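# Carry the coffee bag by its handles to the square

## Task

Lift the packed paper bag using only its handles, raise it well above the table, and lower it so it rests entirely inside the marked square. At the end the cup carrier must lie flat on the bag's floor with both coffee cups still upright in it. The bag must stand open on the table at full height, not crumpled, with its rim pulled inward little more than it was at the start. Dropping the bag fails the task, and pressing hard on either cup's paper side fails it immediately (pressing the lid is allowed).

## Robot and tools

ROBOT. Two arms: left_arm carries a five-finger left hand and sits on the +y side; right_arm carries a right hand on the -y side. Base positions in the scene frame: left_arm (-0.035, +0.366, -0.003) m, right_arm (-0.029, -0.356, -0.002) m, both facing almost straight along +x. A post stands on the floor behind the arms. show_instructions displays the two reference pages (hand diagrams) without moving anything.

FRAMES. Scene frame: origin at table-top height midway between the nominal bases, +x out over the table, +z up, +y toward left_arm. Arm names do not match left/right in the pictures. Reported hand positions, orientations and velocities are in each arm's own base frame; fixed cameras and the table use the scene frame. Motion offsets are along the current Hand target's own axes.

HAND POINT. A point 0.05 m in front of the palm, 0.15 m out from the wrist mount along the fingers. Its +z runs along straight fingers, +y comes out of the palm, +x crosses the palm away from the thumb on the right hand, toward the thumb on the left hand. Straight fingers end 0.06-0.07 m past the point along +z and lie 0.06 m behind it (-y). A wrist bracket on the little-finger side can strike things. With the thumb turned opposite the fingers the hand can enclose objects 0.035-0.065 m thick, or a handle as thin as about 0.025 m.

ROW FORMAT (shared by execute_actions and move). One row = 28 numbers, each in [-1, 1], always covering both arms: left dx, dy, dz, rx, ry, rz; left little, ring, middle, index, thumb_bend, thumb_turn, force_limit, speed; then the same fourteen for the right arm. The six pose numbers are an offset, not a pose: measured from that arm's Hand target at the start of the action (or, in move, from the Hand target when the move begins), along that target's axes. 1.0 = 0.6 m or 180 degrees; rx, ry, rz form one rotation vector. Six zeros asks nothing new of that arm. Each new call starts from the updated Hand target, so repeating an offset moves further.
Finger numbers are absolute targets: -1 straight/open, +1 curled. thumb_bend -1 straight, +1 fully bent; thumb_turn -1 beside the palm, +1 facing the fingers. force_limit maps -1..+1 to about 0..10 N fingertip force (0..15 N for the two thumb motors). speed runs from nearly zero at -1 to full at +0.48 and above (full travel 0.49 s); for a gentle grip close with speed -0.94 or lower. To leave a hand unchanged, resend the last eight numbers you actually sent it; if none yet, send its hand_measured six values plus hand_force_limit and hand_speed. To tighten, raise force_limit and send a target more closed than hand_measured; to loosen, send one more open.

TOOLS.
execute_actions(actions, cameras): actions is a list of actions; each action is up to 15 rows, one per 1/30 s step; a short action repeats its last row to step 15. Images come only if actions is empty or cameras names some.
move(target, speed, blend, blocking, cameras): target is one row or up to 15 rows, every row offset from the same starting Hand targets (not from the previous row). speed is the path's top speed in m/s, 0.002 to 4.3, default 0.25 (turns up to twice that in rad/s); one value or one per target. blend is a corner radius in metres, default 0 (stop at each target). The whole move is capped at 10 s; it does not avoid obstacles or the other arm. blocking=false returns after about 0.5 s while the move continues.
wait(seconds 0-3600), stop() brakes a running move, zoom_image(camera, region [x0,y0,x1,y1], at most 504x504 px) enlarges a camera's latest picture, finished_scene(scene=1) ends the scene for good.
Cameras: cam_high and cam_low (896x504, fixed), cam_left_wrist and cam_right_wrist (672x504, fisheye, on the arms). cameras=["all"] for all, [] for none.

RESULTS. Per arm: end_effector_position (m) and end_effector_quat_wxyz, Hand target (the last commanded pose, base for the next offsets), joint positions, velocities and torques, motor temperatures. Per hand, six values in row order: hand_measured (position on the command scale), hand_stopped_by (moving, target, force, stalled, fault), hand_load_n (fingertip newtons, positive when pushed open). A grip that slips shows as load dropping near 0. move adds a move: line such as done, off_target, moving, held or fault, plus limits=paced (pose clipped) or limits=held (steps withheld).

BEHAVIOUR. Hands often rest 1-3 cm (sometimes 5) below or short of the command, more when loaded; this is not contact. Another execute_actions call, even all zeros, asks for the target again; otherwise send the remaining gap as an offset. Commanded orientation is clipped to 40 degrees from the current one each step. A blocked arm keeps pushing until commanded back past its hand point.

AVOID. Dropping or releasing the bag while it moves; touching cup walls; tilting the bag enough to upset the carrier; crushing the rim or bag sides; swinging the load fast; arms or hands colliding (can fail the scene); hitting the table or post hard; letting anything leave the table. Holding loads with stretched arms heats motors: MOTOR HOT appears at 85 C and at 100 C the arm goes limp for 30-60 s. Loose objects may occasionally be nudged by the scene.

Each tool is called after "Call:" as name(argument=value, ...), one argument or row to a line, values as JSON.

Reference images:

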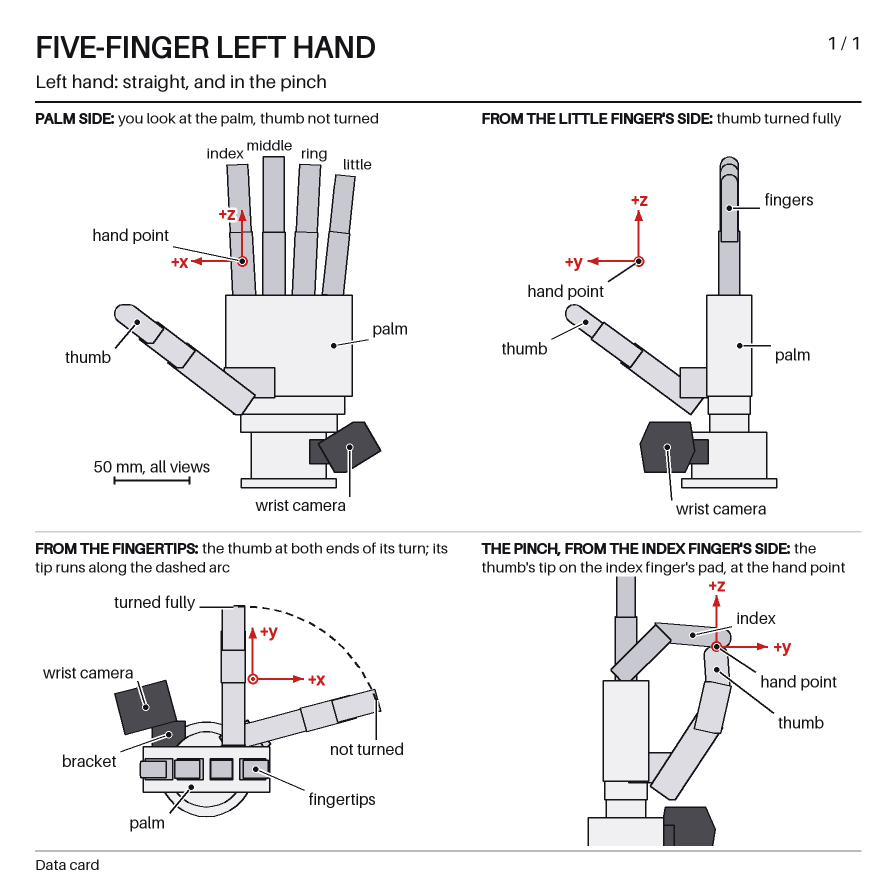

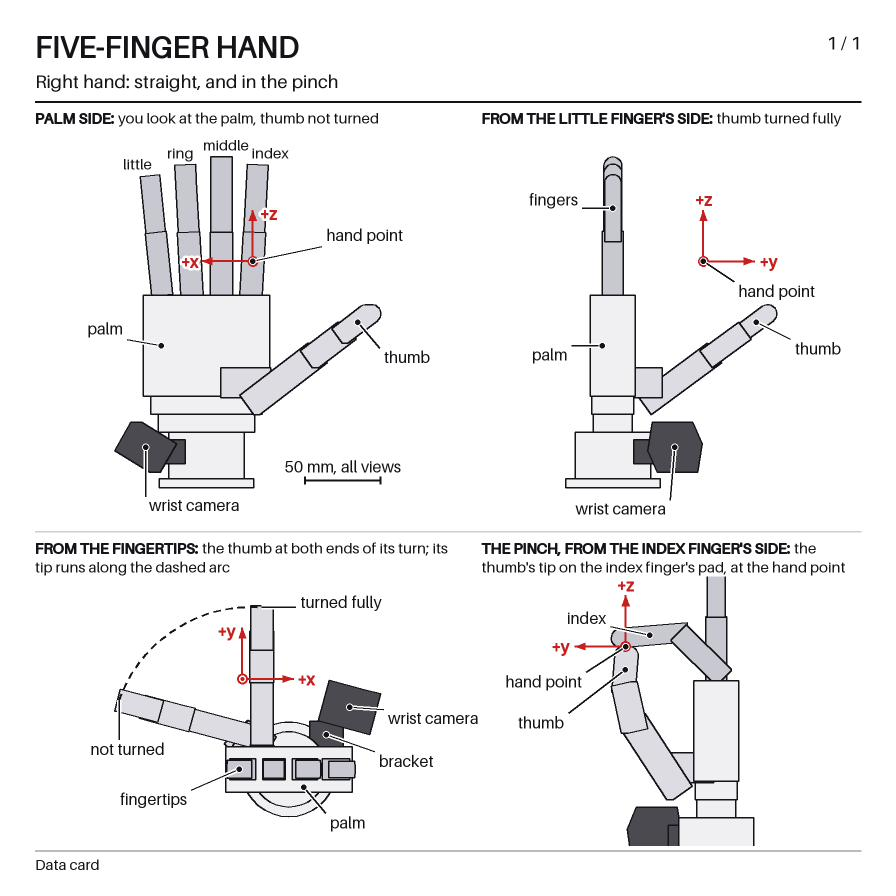

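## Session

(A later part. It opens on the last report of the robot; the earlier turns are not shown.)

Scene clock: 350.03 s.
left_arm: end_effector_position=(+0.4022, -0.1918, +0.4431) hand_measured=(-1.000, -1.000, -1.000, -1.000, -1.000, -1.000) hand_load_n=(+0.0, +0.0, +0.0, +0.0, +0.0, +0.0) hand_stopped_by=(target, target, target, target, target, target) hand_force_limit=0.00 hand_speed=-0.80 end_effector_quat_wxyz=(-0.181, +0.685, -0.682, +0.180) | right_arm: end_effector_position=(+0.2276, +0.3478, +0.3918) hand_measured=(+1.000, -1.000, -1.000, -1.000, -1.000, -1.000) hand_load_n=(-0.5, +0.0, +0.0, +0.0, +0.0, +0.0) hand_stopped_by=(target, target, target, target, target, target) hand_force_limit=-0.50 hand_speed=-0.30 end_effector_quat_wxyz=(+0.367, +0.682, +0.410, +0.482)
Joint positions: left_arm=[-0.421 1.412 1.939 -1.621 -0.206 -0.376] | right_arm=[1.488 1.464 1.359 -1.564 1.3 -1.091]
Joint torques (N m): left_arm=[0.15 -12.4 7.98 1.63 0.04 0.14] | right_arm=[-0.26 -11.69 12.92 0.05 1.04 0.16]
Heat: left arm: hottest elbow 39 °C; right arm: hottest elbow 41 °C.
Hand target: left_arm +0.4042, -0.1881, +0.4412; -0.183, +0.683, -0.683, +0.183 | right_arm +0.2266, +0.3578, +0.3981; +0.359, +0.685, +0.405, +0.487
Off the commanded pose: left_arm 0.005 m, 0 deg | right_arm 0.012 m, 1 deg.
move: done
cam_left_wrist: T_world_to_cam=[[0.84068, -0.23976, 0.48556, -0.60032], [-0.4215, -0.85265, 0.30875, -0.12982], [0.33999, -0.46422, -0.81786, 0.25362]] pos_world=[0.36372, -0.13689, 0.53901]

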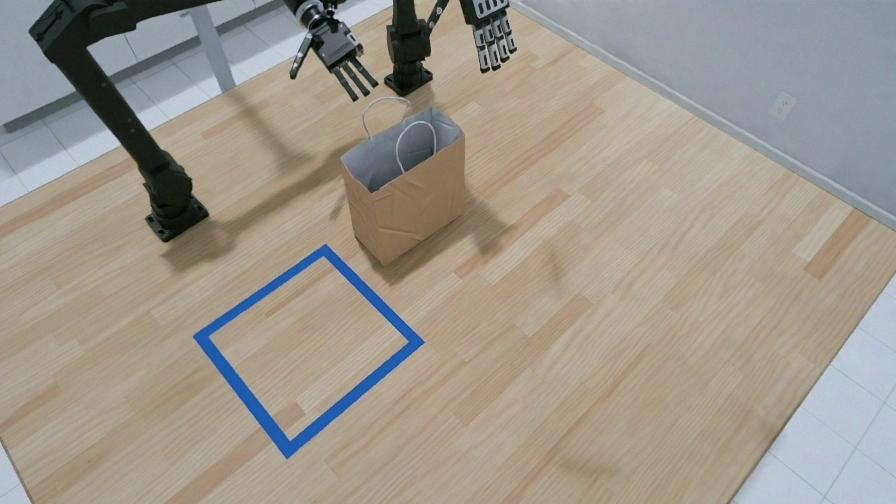

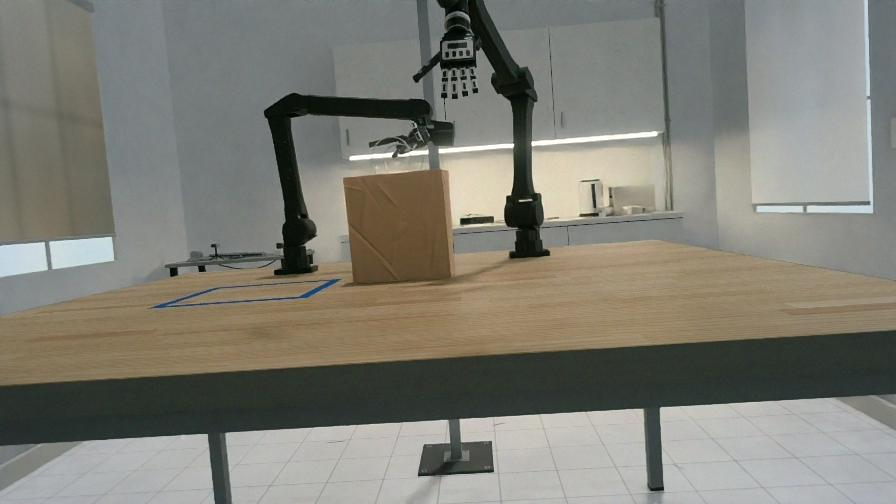

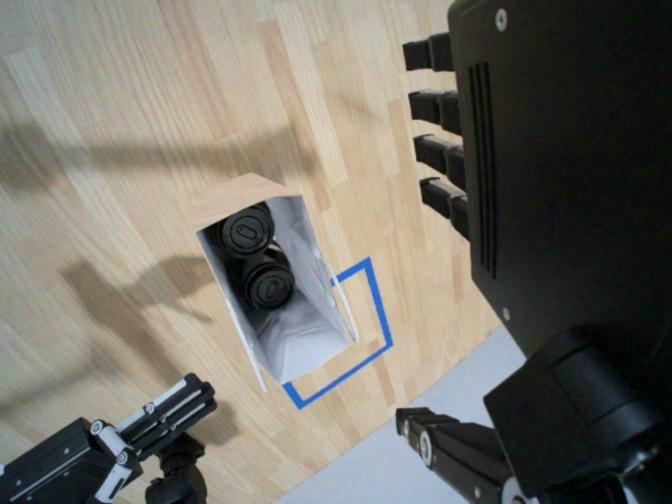

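Call:
move(
  target=[0,0,0,0,0,0,-1,-1,-1,-1,-1,-1,0,-0.8,0.0114,-0.0185,0.0422,0.0016,-0.017,0,1,-1,-1,-1,-1,-1,-0.5,-0.3],
  speed=0.05,
  cameras=["cam_high","cam_low","cam_left_wrist"],
)

Call:
zoom_image(
  camera="cam_high",
  region=[330, 60, 490, 200],
)

Call:
zoom_image(
  camera="cam_low",
  region=[320, 90, 480, 210],
)

Scene clock: 378.67 s.
left_arm: end_effector_position=(+0.4022, -0.1918, +0.4431) hand_measured=(-1.000, -1.000, -1.000, -1.000, -1.000, -1.000) hand_load_n=(+0.0, +0.0, +0.0, +0.0, +0.0, +0.0) hand_stopped_by=(target, target, target, target, target, target) hand_force_limit=0.00 hand_speed=-0.80 end_effector_quat_wxyz=(-0.181, +0.685, -0.682, +0.180) | right_arm: end_effector_position=(+0.2451, +0.3569, +0.3779) hand_measured=(+1.000, -1.000, -1.000, -1.000, -1.000, -1.000) hand_load_n=(+0.0, +0.0, +0.0, +0.0, +0.0, +0.0) hand_stopped_by=(target, target, target, target, target, target) hand_force_limit=-0.50 hand_speed=-0.30 end_effector_quat_wxyz=(+0.374, +0.694, +0.404, +0.465)
Joint positions: left_arm=[-0.421 1.412 1.939 -1.621 -0.206 -0.376] | right_arm=[1.444 1.512 1.385 -1.527 1.278 -1.119]
Joint torques (N m): left_arm=[0.26 -12.34 7.98 1.62 0.05 0.13] | right_arm=[-1.2 -12.4 13.09 0.5 0.91 -0.03]
Heat: left arm: hottest elbow 38 °C; right arm: hottest elbow 41 °C.
Hand target: left_arm +0.4042, -0.1881, +0.4412; -0.183, +0.683, -0.683, +0.183 | right_arm +0.2500, +0.3662, +0.3840; +0.368, +0.699, +0.396, +0.468
Off the commanded pose: left_arm 0.005 m, 0 deg | right_arm 0.012 m, 1 deg.
move: off_target (right_arm)
cam_left_wrist: T_world_to_cam=[[0.84061, -0.24013, 0.48551, -0.60031], [-0.42178, -0.85257, 0.30859, -0.12963], [0.33983, -0.46418, -0.81796, 0.25374]] pos_world=[0.36372, -0.13689, 0.53901]

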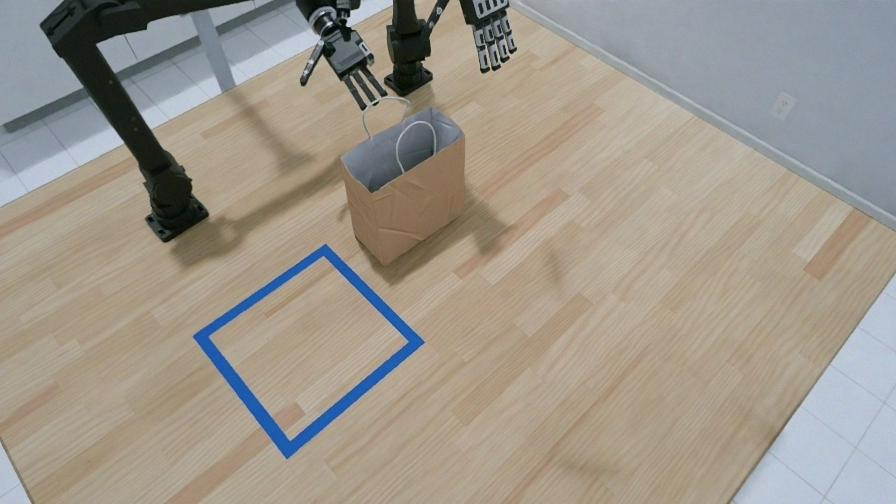

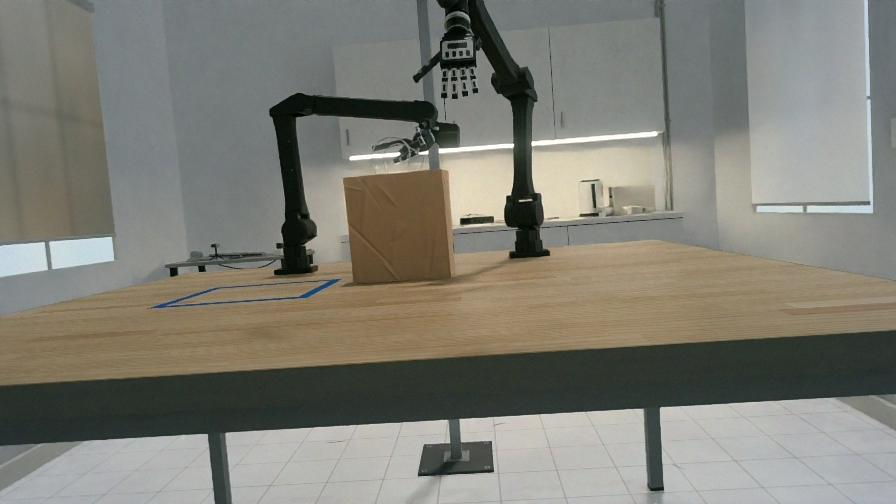

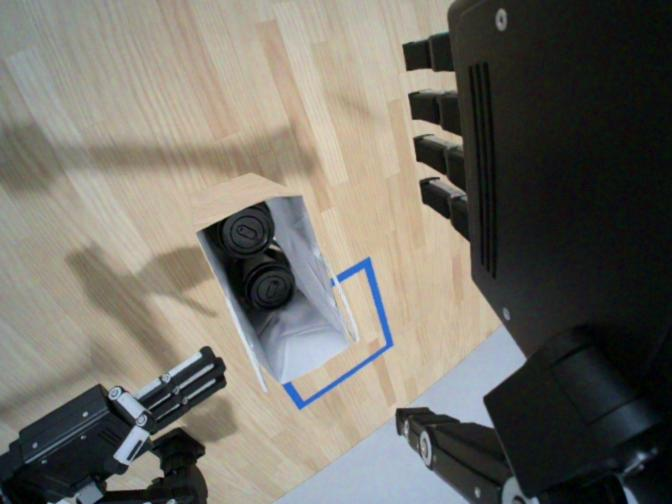

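Scaled by 3.150 from the camera's image (finer frame: 1280x720).

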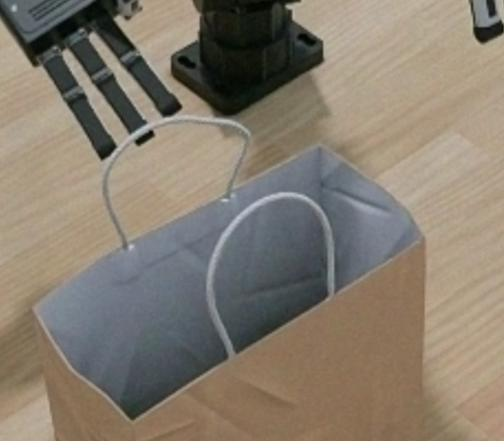

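Scaled by 3.150 from the camera's image (finer frame: 1280x720).

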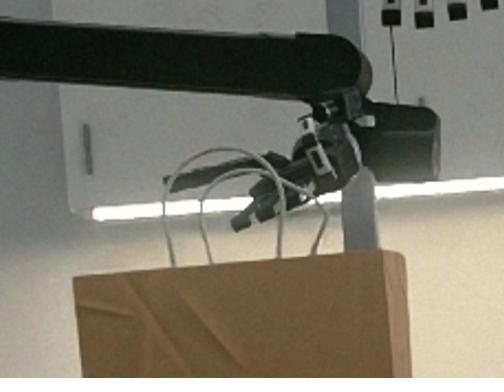

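Call:
move(
  target=[0,0,0,0,0,0,-1,-1,-1,-1,-1,-1,0,-0.8,0.0117,0.0213,0.118,0,0,0,1,-1,-1,-1,-1,-1,-0.5,-0.3],
  speed=0.05,
  cameras=["cam_high","cam_low","cam_left_wrist"],
)

Call:
zoom_image(
  camera="cam_high",
  region=[330, 60, 490, 200],
)

Call:
zoom_image(
  camera="cam_low",
  region=[320, 90, 480, 210],
)

Call:
zoom_image(
  camera="cam_left_wrist",
  region=[100, 180, 420, 500],
)

Scene clock: 385.53 s.
left_arm: end_effector_position=(+0.4022, -0.1918, +0.4431) hand_measured=(-1.000, -1.000, -1.000, -1.000, -1.000, -1.000) hand_load_n=(+0.0, +0.0, +0.0, +0.5, +0.0, +0.0) hand_stopped_by=(target, target, target, target, target, target) hand_force_limit=0.00 hand_speed=-0.80 end_effector_quat_wxyz=(-0.181, +0.685, -0.682, +0.180) | right_arm: end_effector_position=(+0.3186, +0.3613, +0.3745) hand_measured=(+1.000, -1.000, -1.000, -1.000, -1.000, -1.000) hand_load_n=(+0.0, +0.0, +0.0, +0.0, +0.0, +0.0) hand_stopped_by=(target, target, target, target, target, target) hand_force_limit=-0.50 hand_speed=-0.30 end_effector_quat_wxyz=(+0.370, +0.697, +0.400, +0.466)
Joint positions: left_arm=[-0.421 1.412 1.939 -1.621 -0.206 -0.376] | right_arm=[1.286 1.472 1.32 -1.001 1.246 -1.629]
Joint torques (N m): left_arm=[0.26 -12.28 7.99 1.62 0.05 0.13] | right_arm=[-1.26 -14.68 9.83 1.16 0.86 -0.03]
Heat: left arm: hottest elbow 38 °C; right arm: hottest elbow 40 °C.
Hand target: left_arm +0.4042, -0.1881, +0.4412; -0.183, +0.683, -0.683, +0.183 | right_arm +0.3214, +0.3569, +0.3773; +0.368, +0.699, +0.396, +0.468
Off the commanded pose: left_arm 0.005 m, 0 deg | right_arm 0.006 m, 1 deg.
move: done
cam_left_wrist: T_world_to_cam=[[0.84061, -0.24013, 0.48551, -0.60031], [-0.42178, -0.85257, 0.30859, -0.12963], [0.33983, -0.46418, -0.81796, 0.25374]] pos_world=[0.36372, -0.13689, 0.53901]

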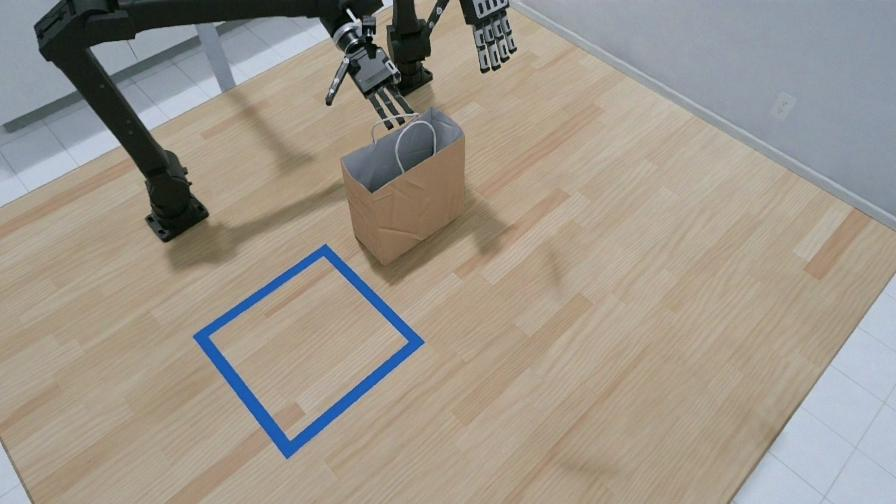

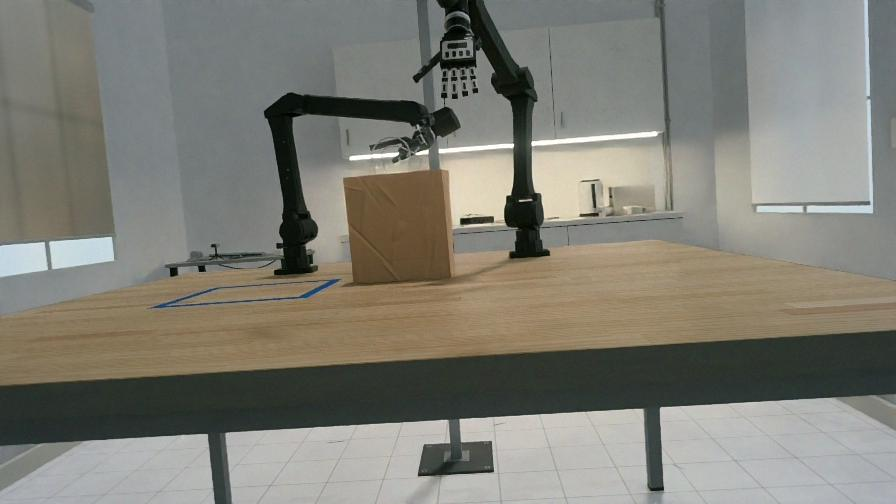

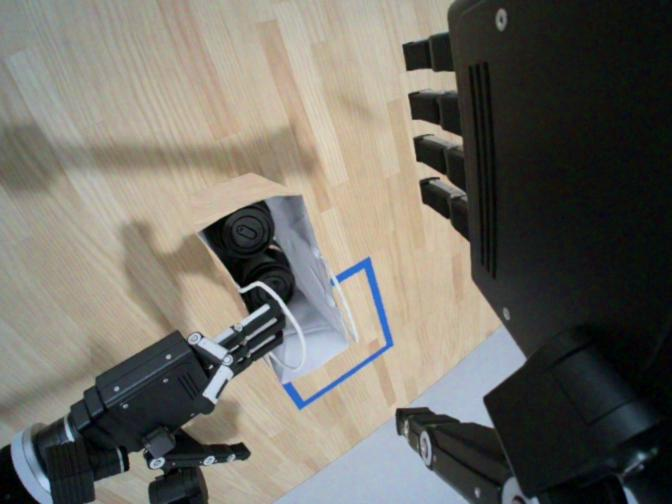

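Scaled by 3.150 from the camera's image (finer frame: 1280x720).

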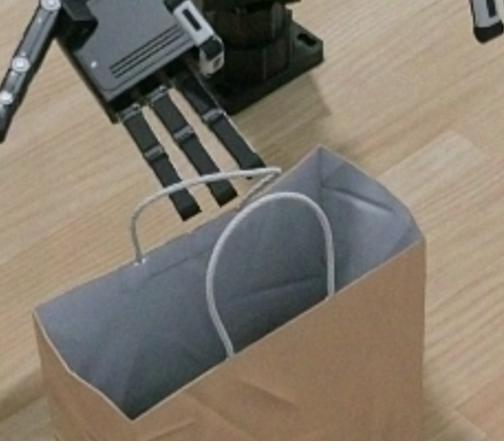

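Scaled by 3.150 from the camera's image (finer frame: 1280x720).

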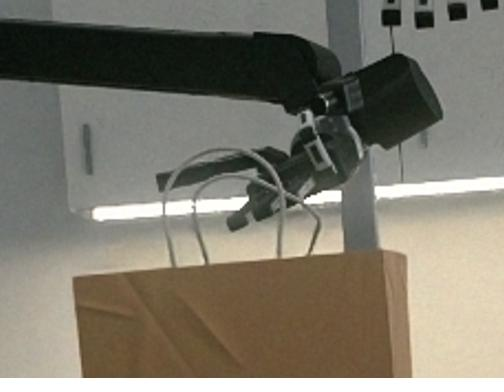

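Scaled by 1.575 from the camera's image (finer frame: 960x720).

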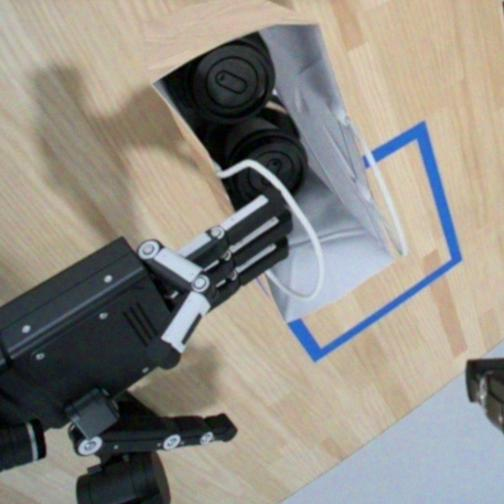

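Call:
zoom_image(
  camera="cam_left_wrist",
  region=[210, 250, 330, 400],
)

Call:
zoom_image(
  camera="cam_high",
  region=[360, 80, 440, 150],
)

Call:
zoom_image(
  camera="cam_low",
  region=[360, 110, 450, 180],
)

Scaled by 3.360 from the camera's image (finer frame: 960x720).

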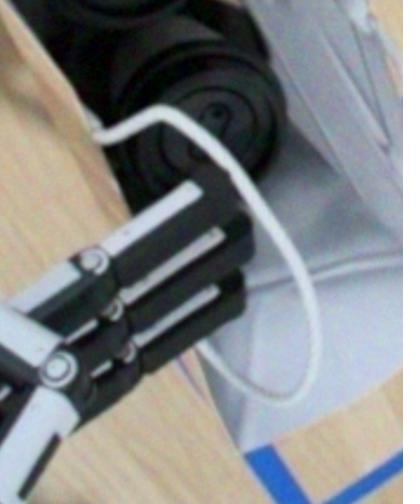

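Scaled by 6.300 from the camera's image (finer frame: 1280x720).

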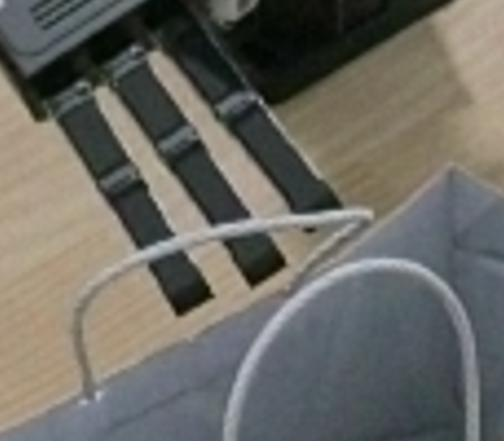

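Scaled by 5.600 from the camera's image (finer frame: 1280x720).

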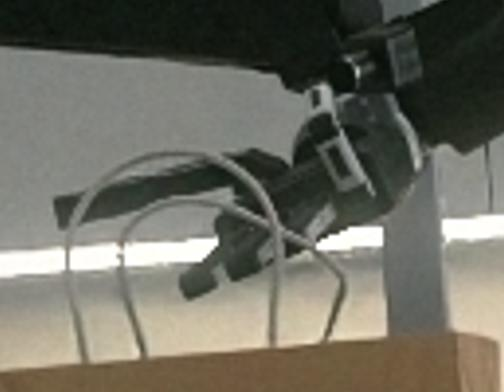

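Call:
move(
  target=[
    [0,0,0,0,0,0,-1,-1,-1,-1,-1,-1,0,-0.8,-0.0085,-0.0205,-0.0725,0,0,0,1,-1,-1,-1,-1,-1,-0.5,-0.3],
    [0,0,0,0,0,0,-1,-1,-1,-1,-1,-1,0,-0.8,-0.0313,-0.0327,-0.0638,0,0,0,1,-1,-1,-1,-1,-1,-0.5,-0.3],
  ],
  speed=0.06,
  blend=[0.005,0],
  cameras=["cam_high","cam_low","cam_left_wrist"],
)

Call:
zoom_image(
  camera="cam_left_wrist",
  region=[180, 250, 360, 430],
)

Call:
zoom_image(
  camera="cam_high",
  region=[330, 60, 450, 180],
)

Call:
zoom_image(
  camera="cam_low",
  region=[350, 100, 450, 190],
)

Scene clock: 398.23 s.
left_arm: end_effector_position=(+0.4022, -0.1918, +0.4431) hand_measured=(-1.000, -1.000, -1.000, -1.000, -1.000, -1.000) hand_load_n=(+0.0, +0.0, +0.0, +0.0, +0.0, +0.0) hand_stopped_by=(target, target, target, target, target, target) hand_force_limit=0.00 hand_speed=-0.80 end_effector_quat_wxyz=(-0.181, +0.685, -0.682, +0.180) | right_arm: end_effector_position=(+0.2786, +0.3525, +0.3686) hand_measured=(+1.000, -1.000, -1.000, -1.000, -1.000, -1.000) hand_load_n=(-0.5, +0.0, +0.0, +0.0, +0.0, +0.0) hand_stopped_by=(target, target, target, target, target, target) hand_force_limit=-0.50 hand_speed=-0.30 end_effector_quat_wxyz=(+0.366, +0.701, +0.393, +0.470)
Joint positions: left_arm=[-0.421 1.412 1.939 -1.621 -0.206 -0.376] | right_arm=[1.367 1.472 1.32 -1.244 1.271 -1.355]
Joint torques (N m): left_arm=[0.21 -12.45 7.98 1.59 0.05 0.12] | right_arm=[-0.26 -13.04 9.35 0.28 1.05 0.13]
Heat: left arm: hottest elbow 38 °C; right arm: hottest elbow 40 °C.
Hand target: left_arm +0.4042, -0.1881, +0.4412; -0.183, +0.683, -0.683, +0.183 | right_arm +0.2764, +0.3537, +0.3642; +0.368, +0.699, +0.396, +0.468
Off the commanded pose: left_arm 0.005 m, 0 deg | right_arm 0.005 m, 1 deg.
move: done
cam_left_wrist: T_world_to_cam=[[0.84061, -0.24013, 0.48551, -0.60031], [-0.42178, -0.85257, 0.30859, -0.12963], [0.33983, -0.46418, -0.81796, 0.25374]] pos_world=[0.36372, -0.13689, 0.53901]

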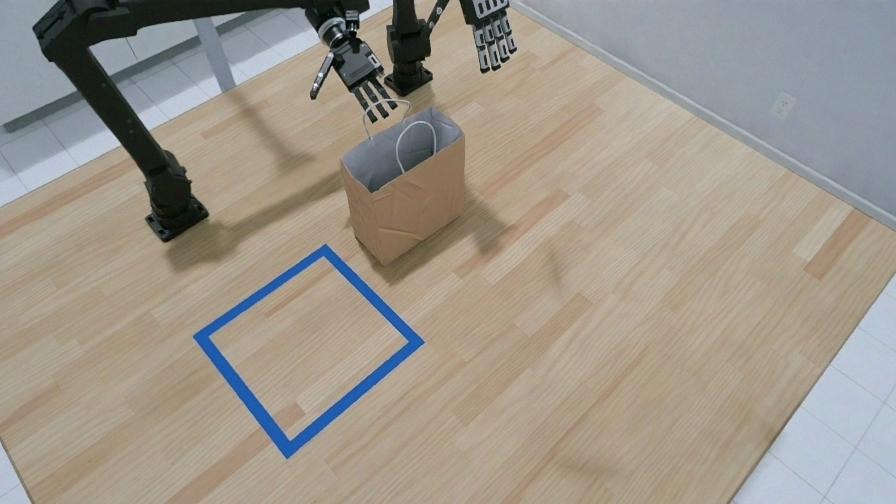

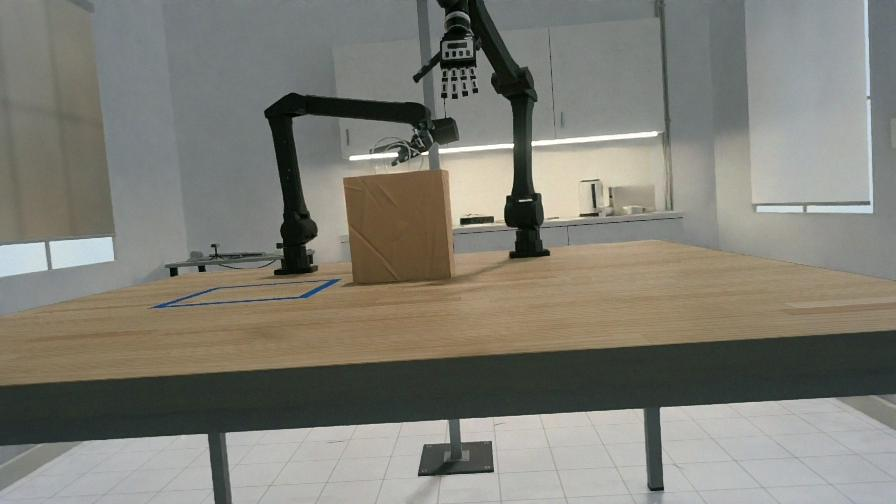

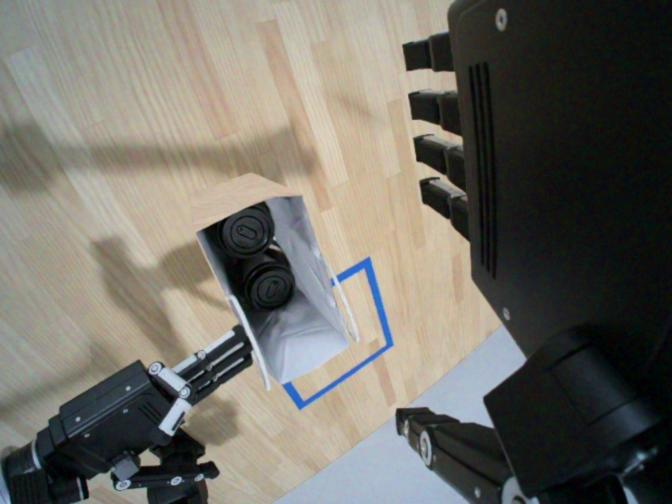

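Scaled by 2.800 from the camera's image (finer frame: 960x720).

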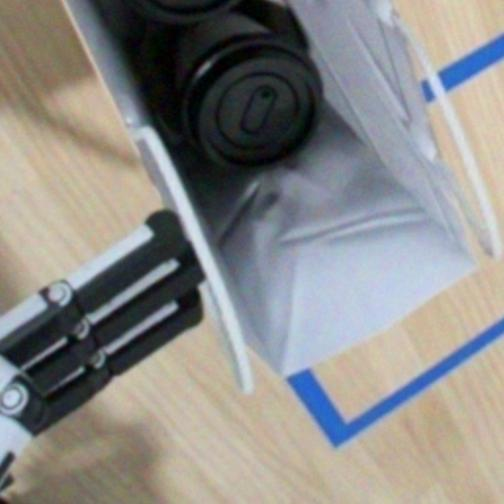

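Scaled by 4.200 from the camera's image (finer frame: 1280x720).

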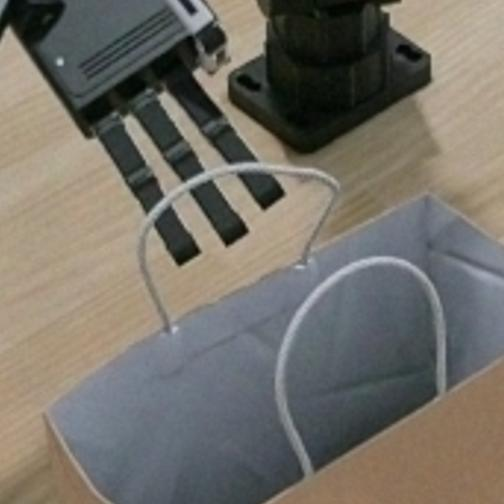

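Scaled by 5.040 from the camera's image (finer frame: 1280x720).

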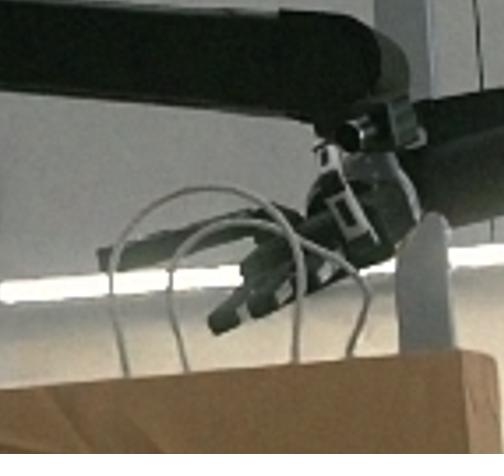

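Call:
move(
  target=[0,0,0,0,0,0,-1,-1,-1,-1,-1,-1,0,-0.8,0.0107,0.0468,0.122,0,0,0,1,-1,-1,-1,-1,-1,-0.5,-0.3],
  speed=0.05,
  cameras=["cam_high","cam_low","cam_left_wrist"],
)

Call:
zoom_image(
  camera="cam_left_wrist",
  region=[180, 230, 380, 430],
)

Call:
zoom_image(
  camera="cam_high",
  region=[330, 60, 450, 180],
)

Call:
zoom_image(
  camera="cam_low",
  region=[350, 100, 450, 190],
)

Scene clock: 405.27 s.
left_arm: end_effector_position=(+0.4022, -0.1918, +0.4431) hand_measured=(-1.000, -1.000, -1.000, -1.000, -1.000, -1.000) hand_load_n=(+0.0, +0.0, +0.0, +0.0, +0.0, +0.0) hand_stopped_by=(target, target, target, target, target, target) hand_force_limit=0.00 hand_speed=-0.80 end_effector_quat_wxyz=(-0.181, +0.685, -0.682, +0.180) | right_arm: end_effector_position=(+0.3507, +0.3417, +0.3670) hand_measured=(+1.000, -1.000, -1.000, -1.000, -1.000, -1.000) hand_load_n=(+0.0, +0.0, +0.0, +0.0, +0.0, +0.0) hand_stopped_by=(target, target, target, target, target, target) hand_force_limit=-0.50 hand_speed=-0.30 end_effector_quat_wxyz=(+0.370, +0.697, +0.400, +0.466)
Joint positions: left_arm=[-0.421 1.412 1.939 -1.621 -0.206 -0.376] | right_arm=[1.205 1.426 1.234 -0.77 1.205 -1.834]
Joint torques (N m): left_arm=[0.21 -12.4 7.97 1.61 0.04 0.13] | right_arm=[-1.2 -14.15 9.98 1.39 0.76 -0.05]
Heat: left arm: hottest elbow 38 °C; right arm: hottest elbow 39 °C.
Hand target: left_arm +0.4042, -0.1881, +0.4412; -0.183, +0.683, -0.683, +0.183 | right_arm +0.3531, +0.3373, +0.3702; +0.368, +0.699, +0.396, +0.468
Off the commanded pose: left_arm 0.005 m, 0 deg | right_arm 0.006 m, 1 deg.
move: done
cam_left_wrist: T_world_to_cam=[[0.84061, -0.24013, 0.48551, -0.60031], [-0.42178, -0.85257, 0.30859, -0.12963], [0.33983, -0.46418, -0.81796, 0.25374]] pos_world=[0.36372, -0.13689, 0.53901]

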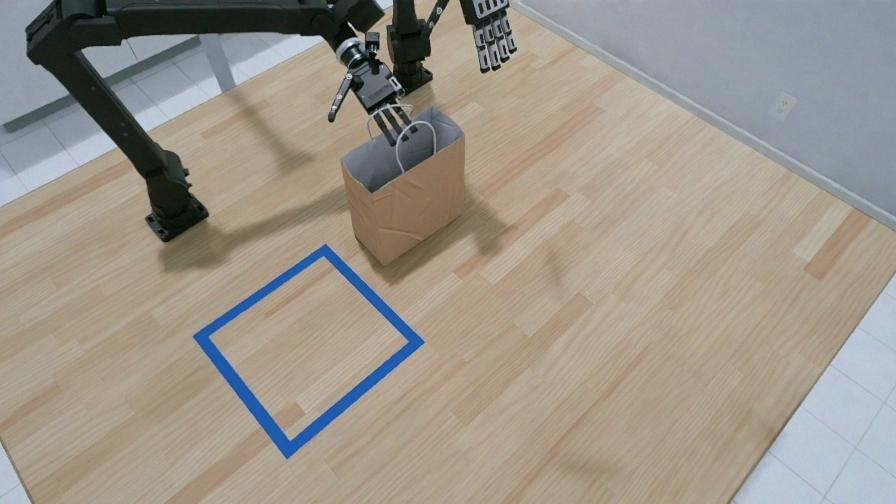

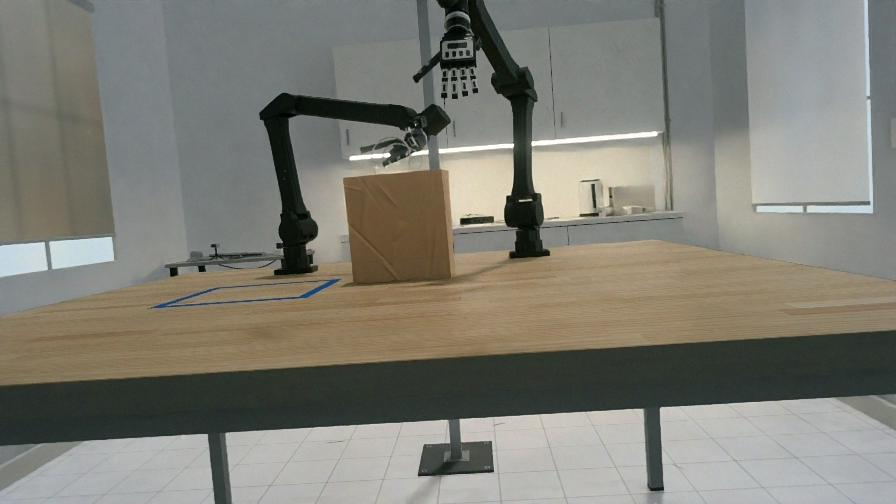

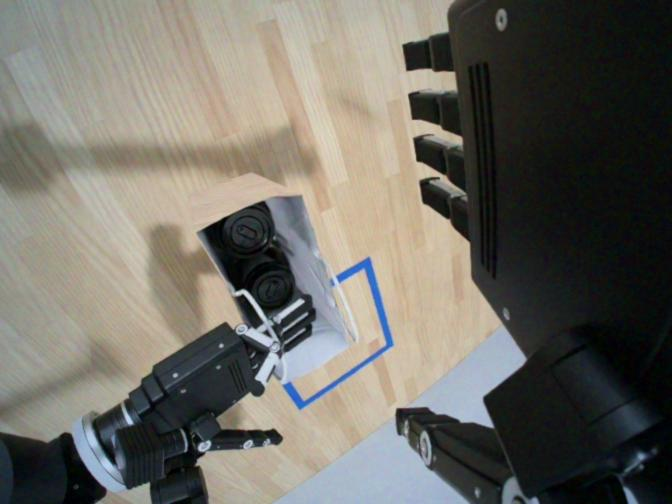

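Scaled by 2.520 from the camera's image (finer frame: 960x720).

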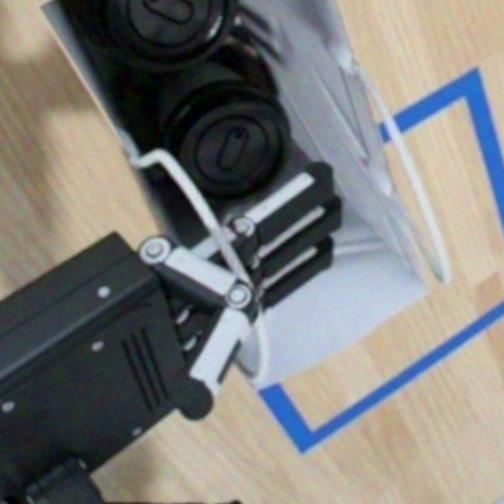

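Scaled by 4.200 from the camera's image (finer frame: 1280x720).

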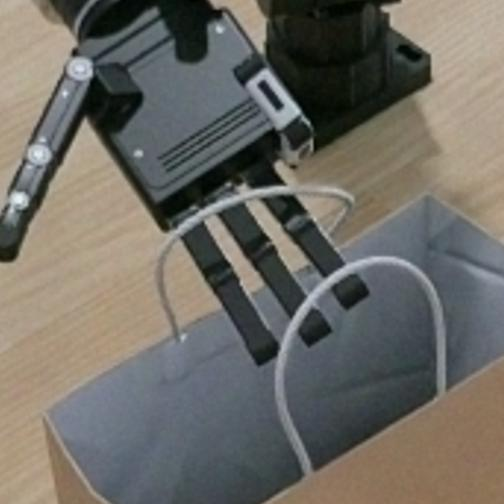

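Scaled by 5.040 from the camera's image (finer frame: 1280x720).

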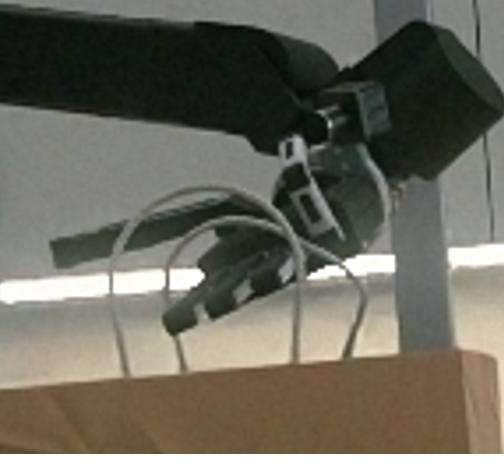

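Call:
move(
  target=[0,0,0,0,0,0,-1,-1,-1,-1,-1,-1,0,-0.8,0.0054,0.0136,0.0591,0,0,0,1,-1,-1,-1,-1,-1,-0.5,-0.3],
  speed=0.04,
  cameras=["cam_high","cam_low","cam_left_wrist"],
)

Call:
zoom_image(
  camera="cam_left_wrist",
  region=[180, 230, 380, 430],
)

Call:
zoom_image(
  camera="cam_high",
  region=[330, 60, 450, 180],
)

Call:
zoom_image(
  camera="cam_low",
  region=[350, 100, 450, 190],
)

Scene clock: 410.47 s.
left_arm: end_effector_position=(+0.4022, -0.1918, +0.4431) hand_measured=(-1.000, -1.000, -1.000, -1.000, -1.000, -1.000) hand_load_n=(+0.0, +0.0, +0.0, +0.0, +0.0, +0.0) hand_stopped_by=(target, target, target, target, target, target) hand_force_limit=0.00 hand_speed=-0.80 end_effector_quat_wxyz=(-0.181, +0.685, -0.682, +0.180) | right_arm: end_effector_position=(+0.3859, +0.3349, +0.3675) hand_measured=(+1.000, -1.000, -1.000, -1.000, -1.000, -1.000) hand_load_n=(+0.0, +0.0, +0.0, +0.0, +0.0, +0.0) hand_stopped_by=(target, target, target, target, target, target) hand_force_limit=-0.50 hand_speed=-0.30 end_effector_quat_wxyz=(+0.367, +0.698, +0.399, +0.467)
Joint positions: left_arm=[-0.421 1.412 1.939 -1.621 -0.206 -0.376] | right_arm=[1.128 1.426 1.217 -0.604 1.155 -1.989]
Joint torques (N m): left_arm=[0.21 -12.4 8.02 1.59 0.05 0.14] | right_arm=[-1.26 -13.63 10.21 1.58 0.68 -0.02]
Heat: left arm: hottest elbow 38 °C; right arm: hottest elbow 39 °C.
Hand target: left_arm +0.4042, -0.1881, +0.4412; -0.183, +0.683, -0.683, +0.183 | right_arm +0.3892, +0.3317, +0.3681; +0.368, +0.699, +0.396, +0.468
Off the commanded pose: left_arm 0.005 m, 0 deg | right_arm 0.005 m, 0 deg.
move: done
cam_left_wrist: T_world_to_cam=[[0.84061, -0.24013, 0.48551, -0.60031], [-0.42178, -0.85257, 0.30859, -0.12963], [0.33983, -0.46418, -0.81796, 0.25374]] pos_world=[0.36372, -0.13689, 0.53901]

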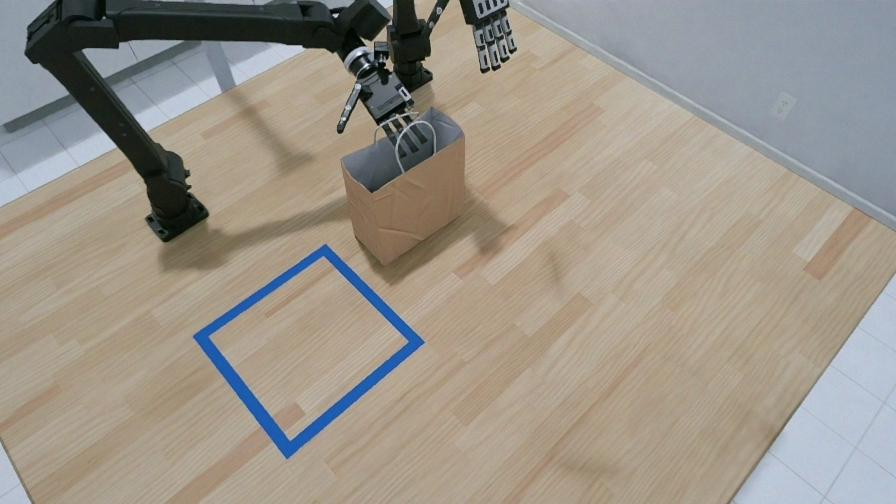

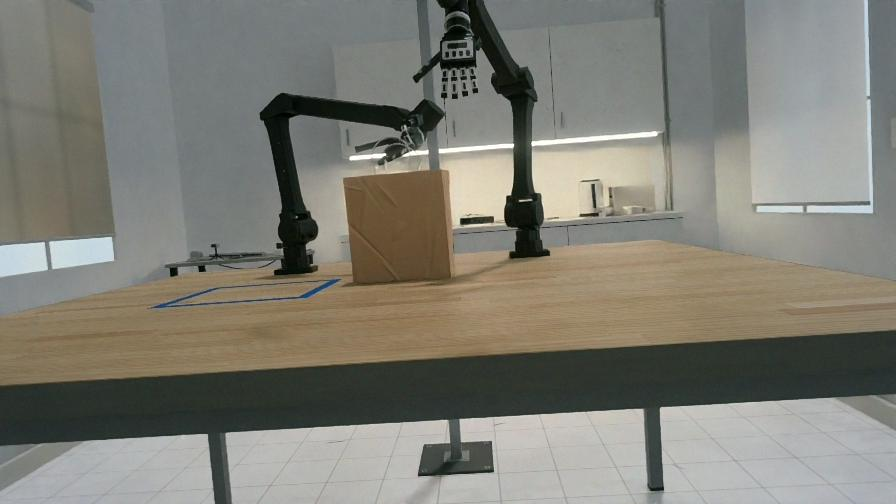

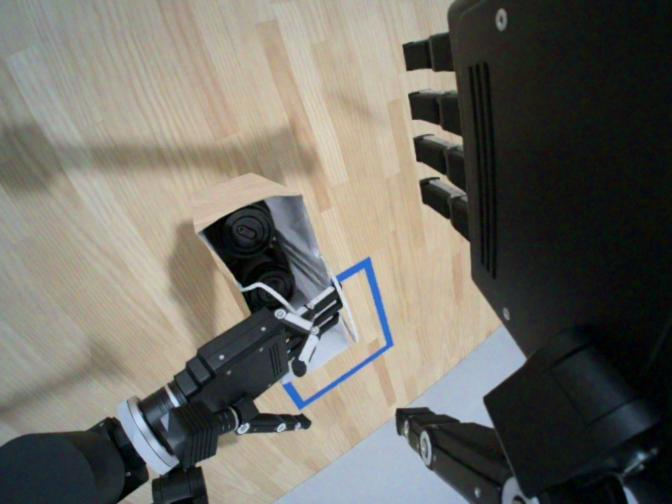

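Scaled by 2.520 from the camera's image (finer frame: 960x720).

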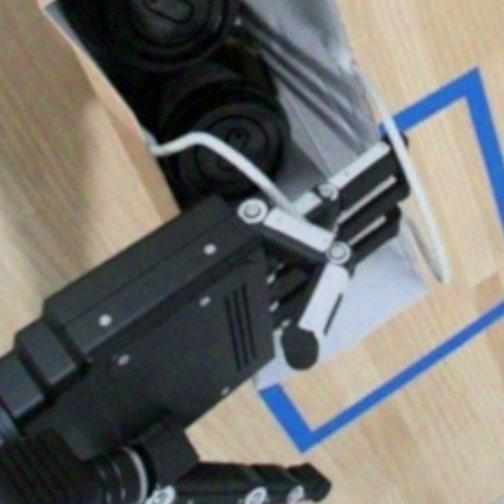

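Scaled by 4.200 from the camera's image (finer frame: 1280x720).

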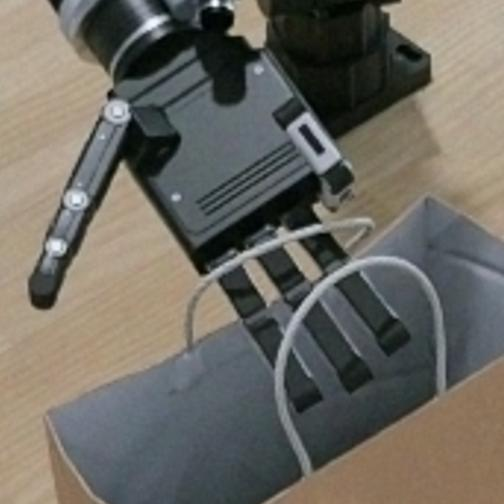

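Scaled by 5.040 from the camera's image (finer frame: 1280x720).

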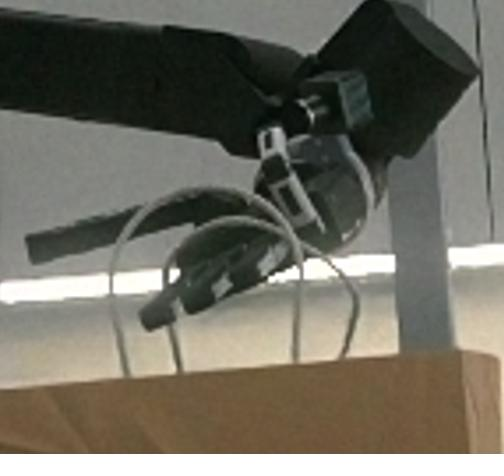

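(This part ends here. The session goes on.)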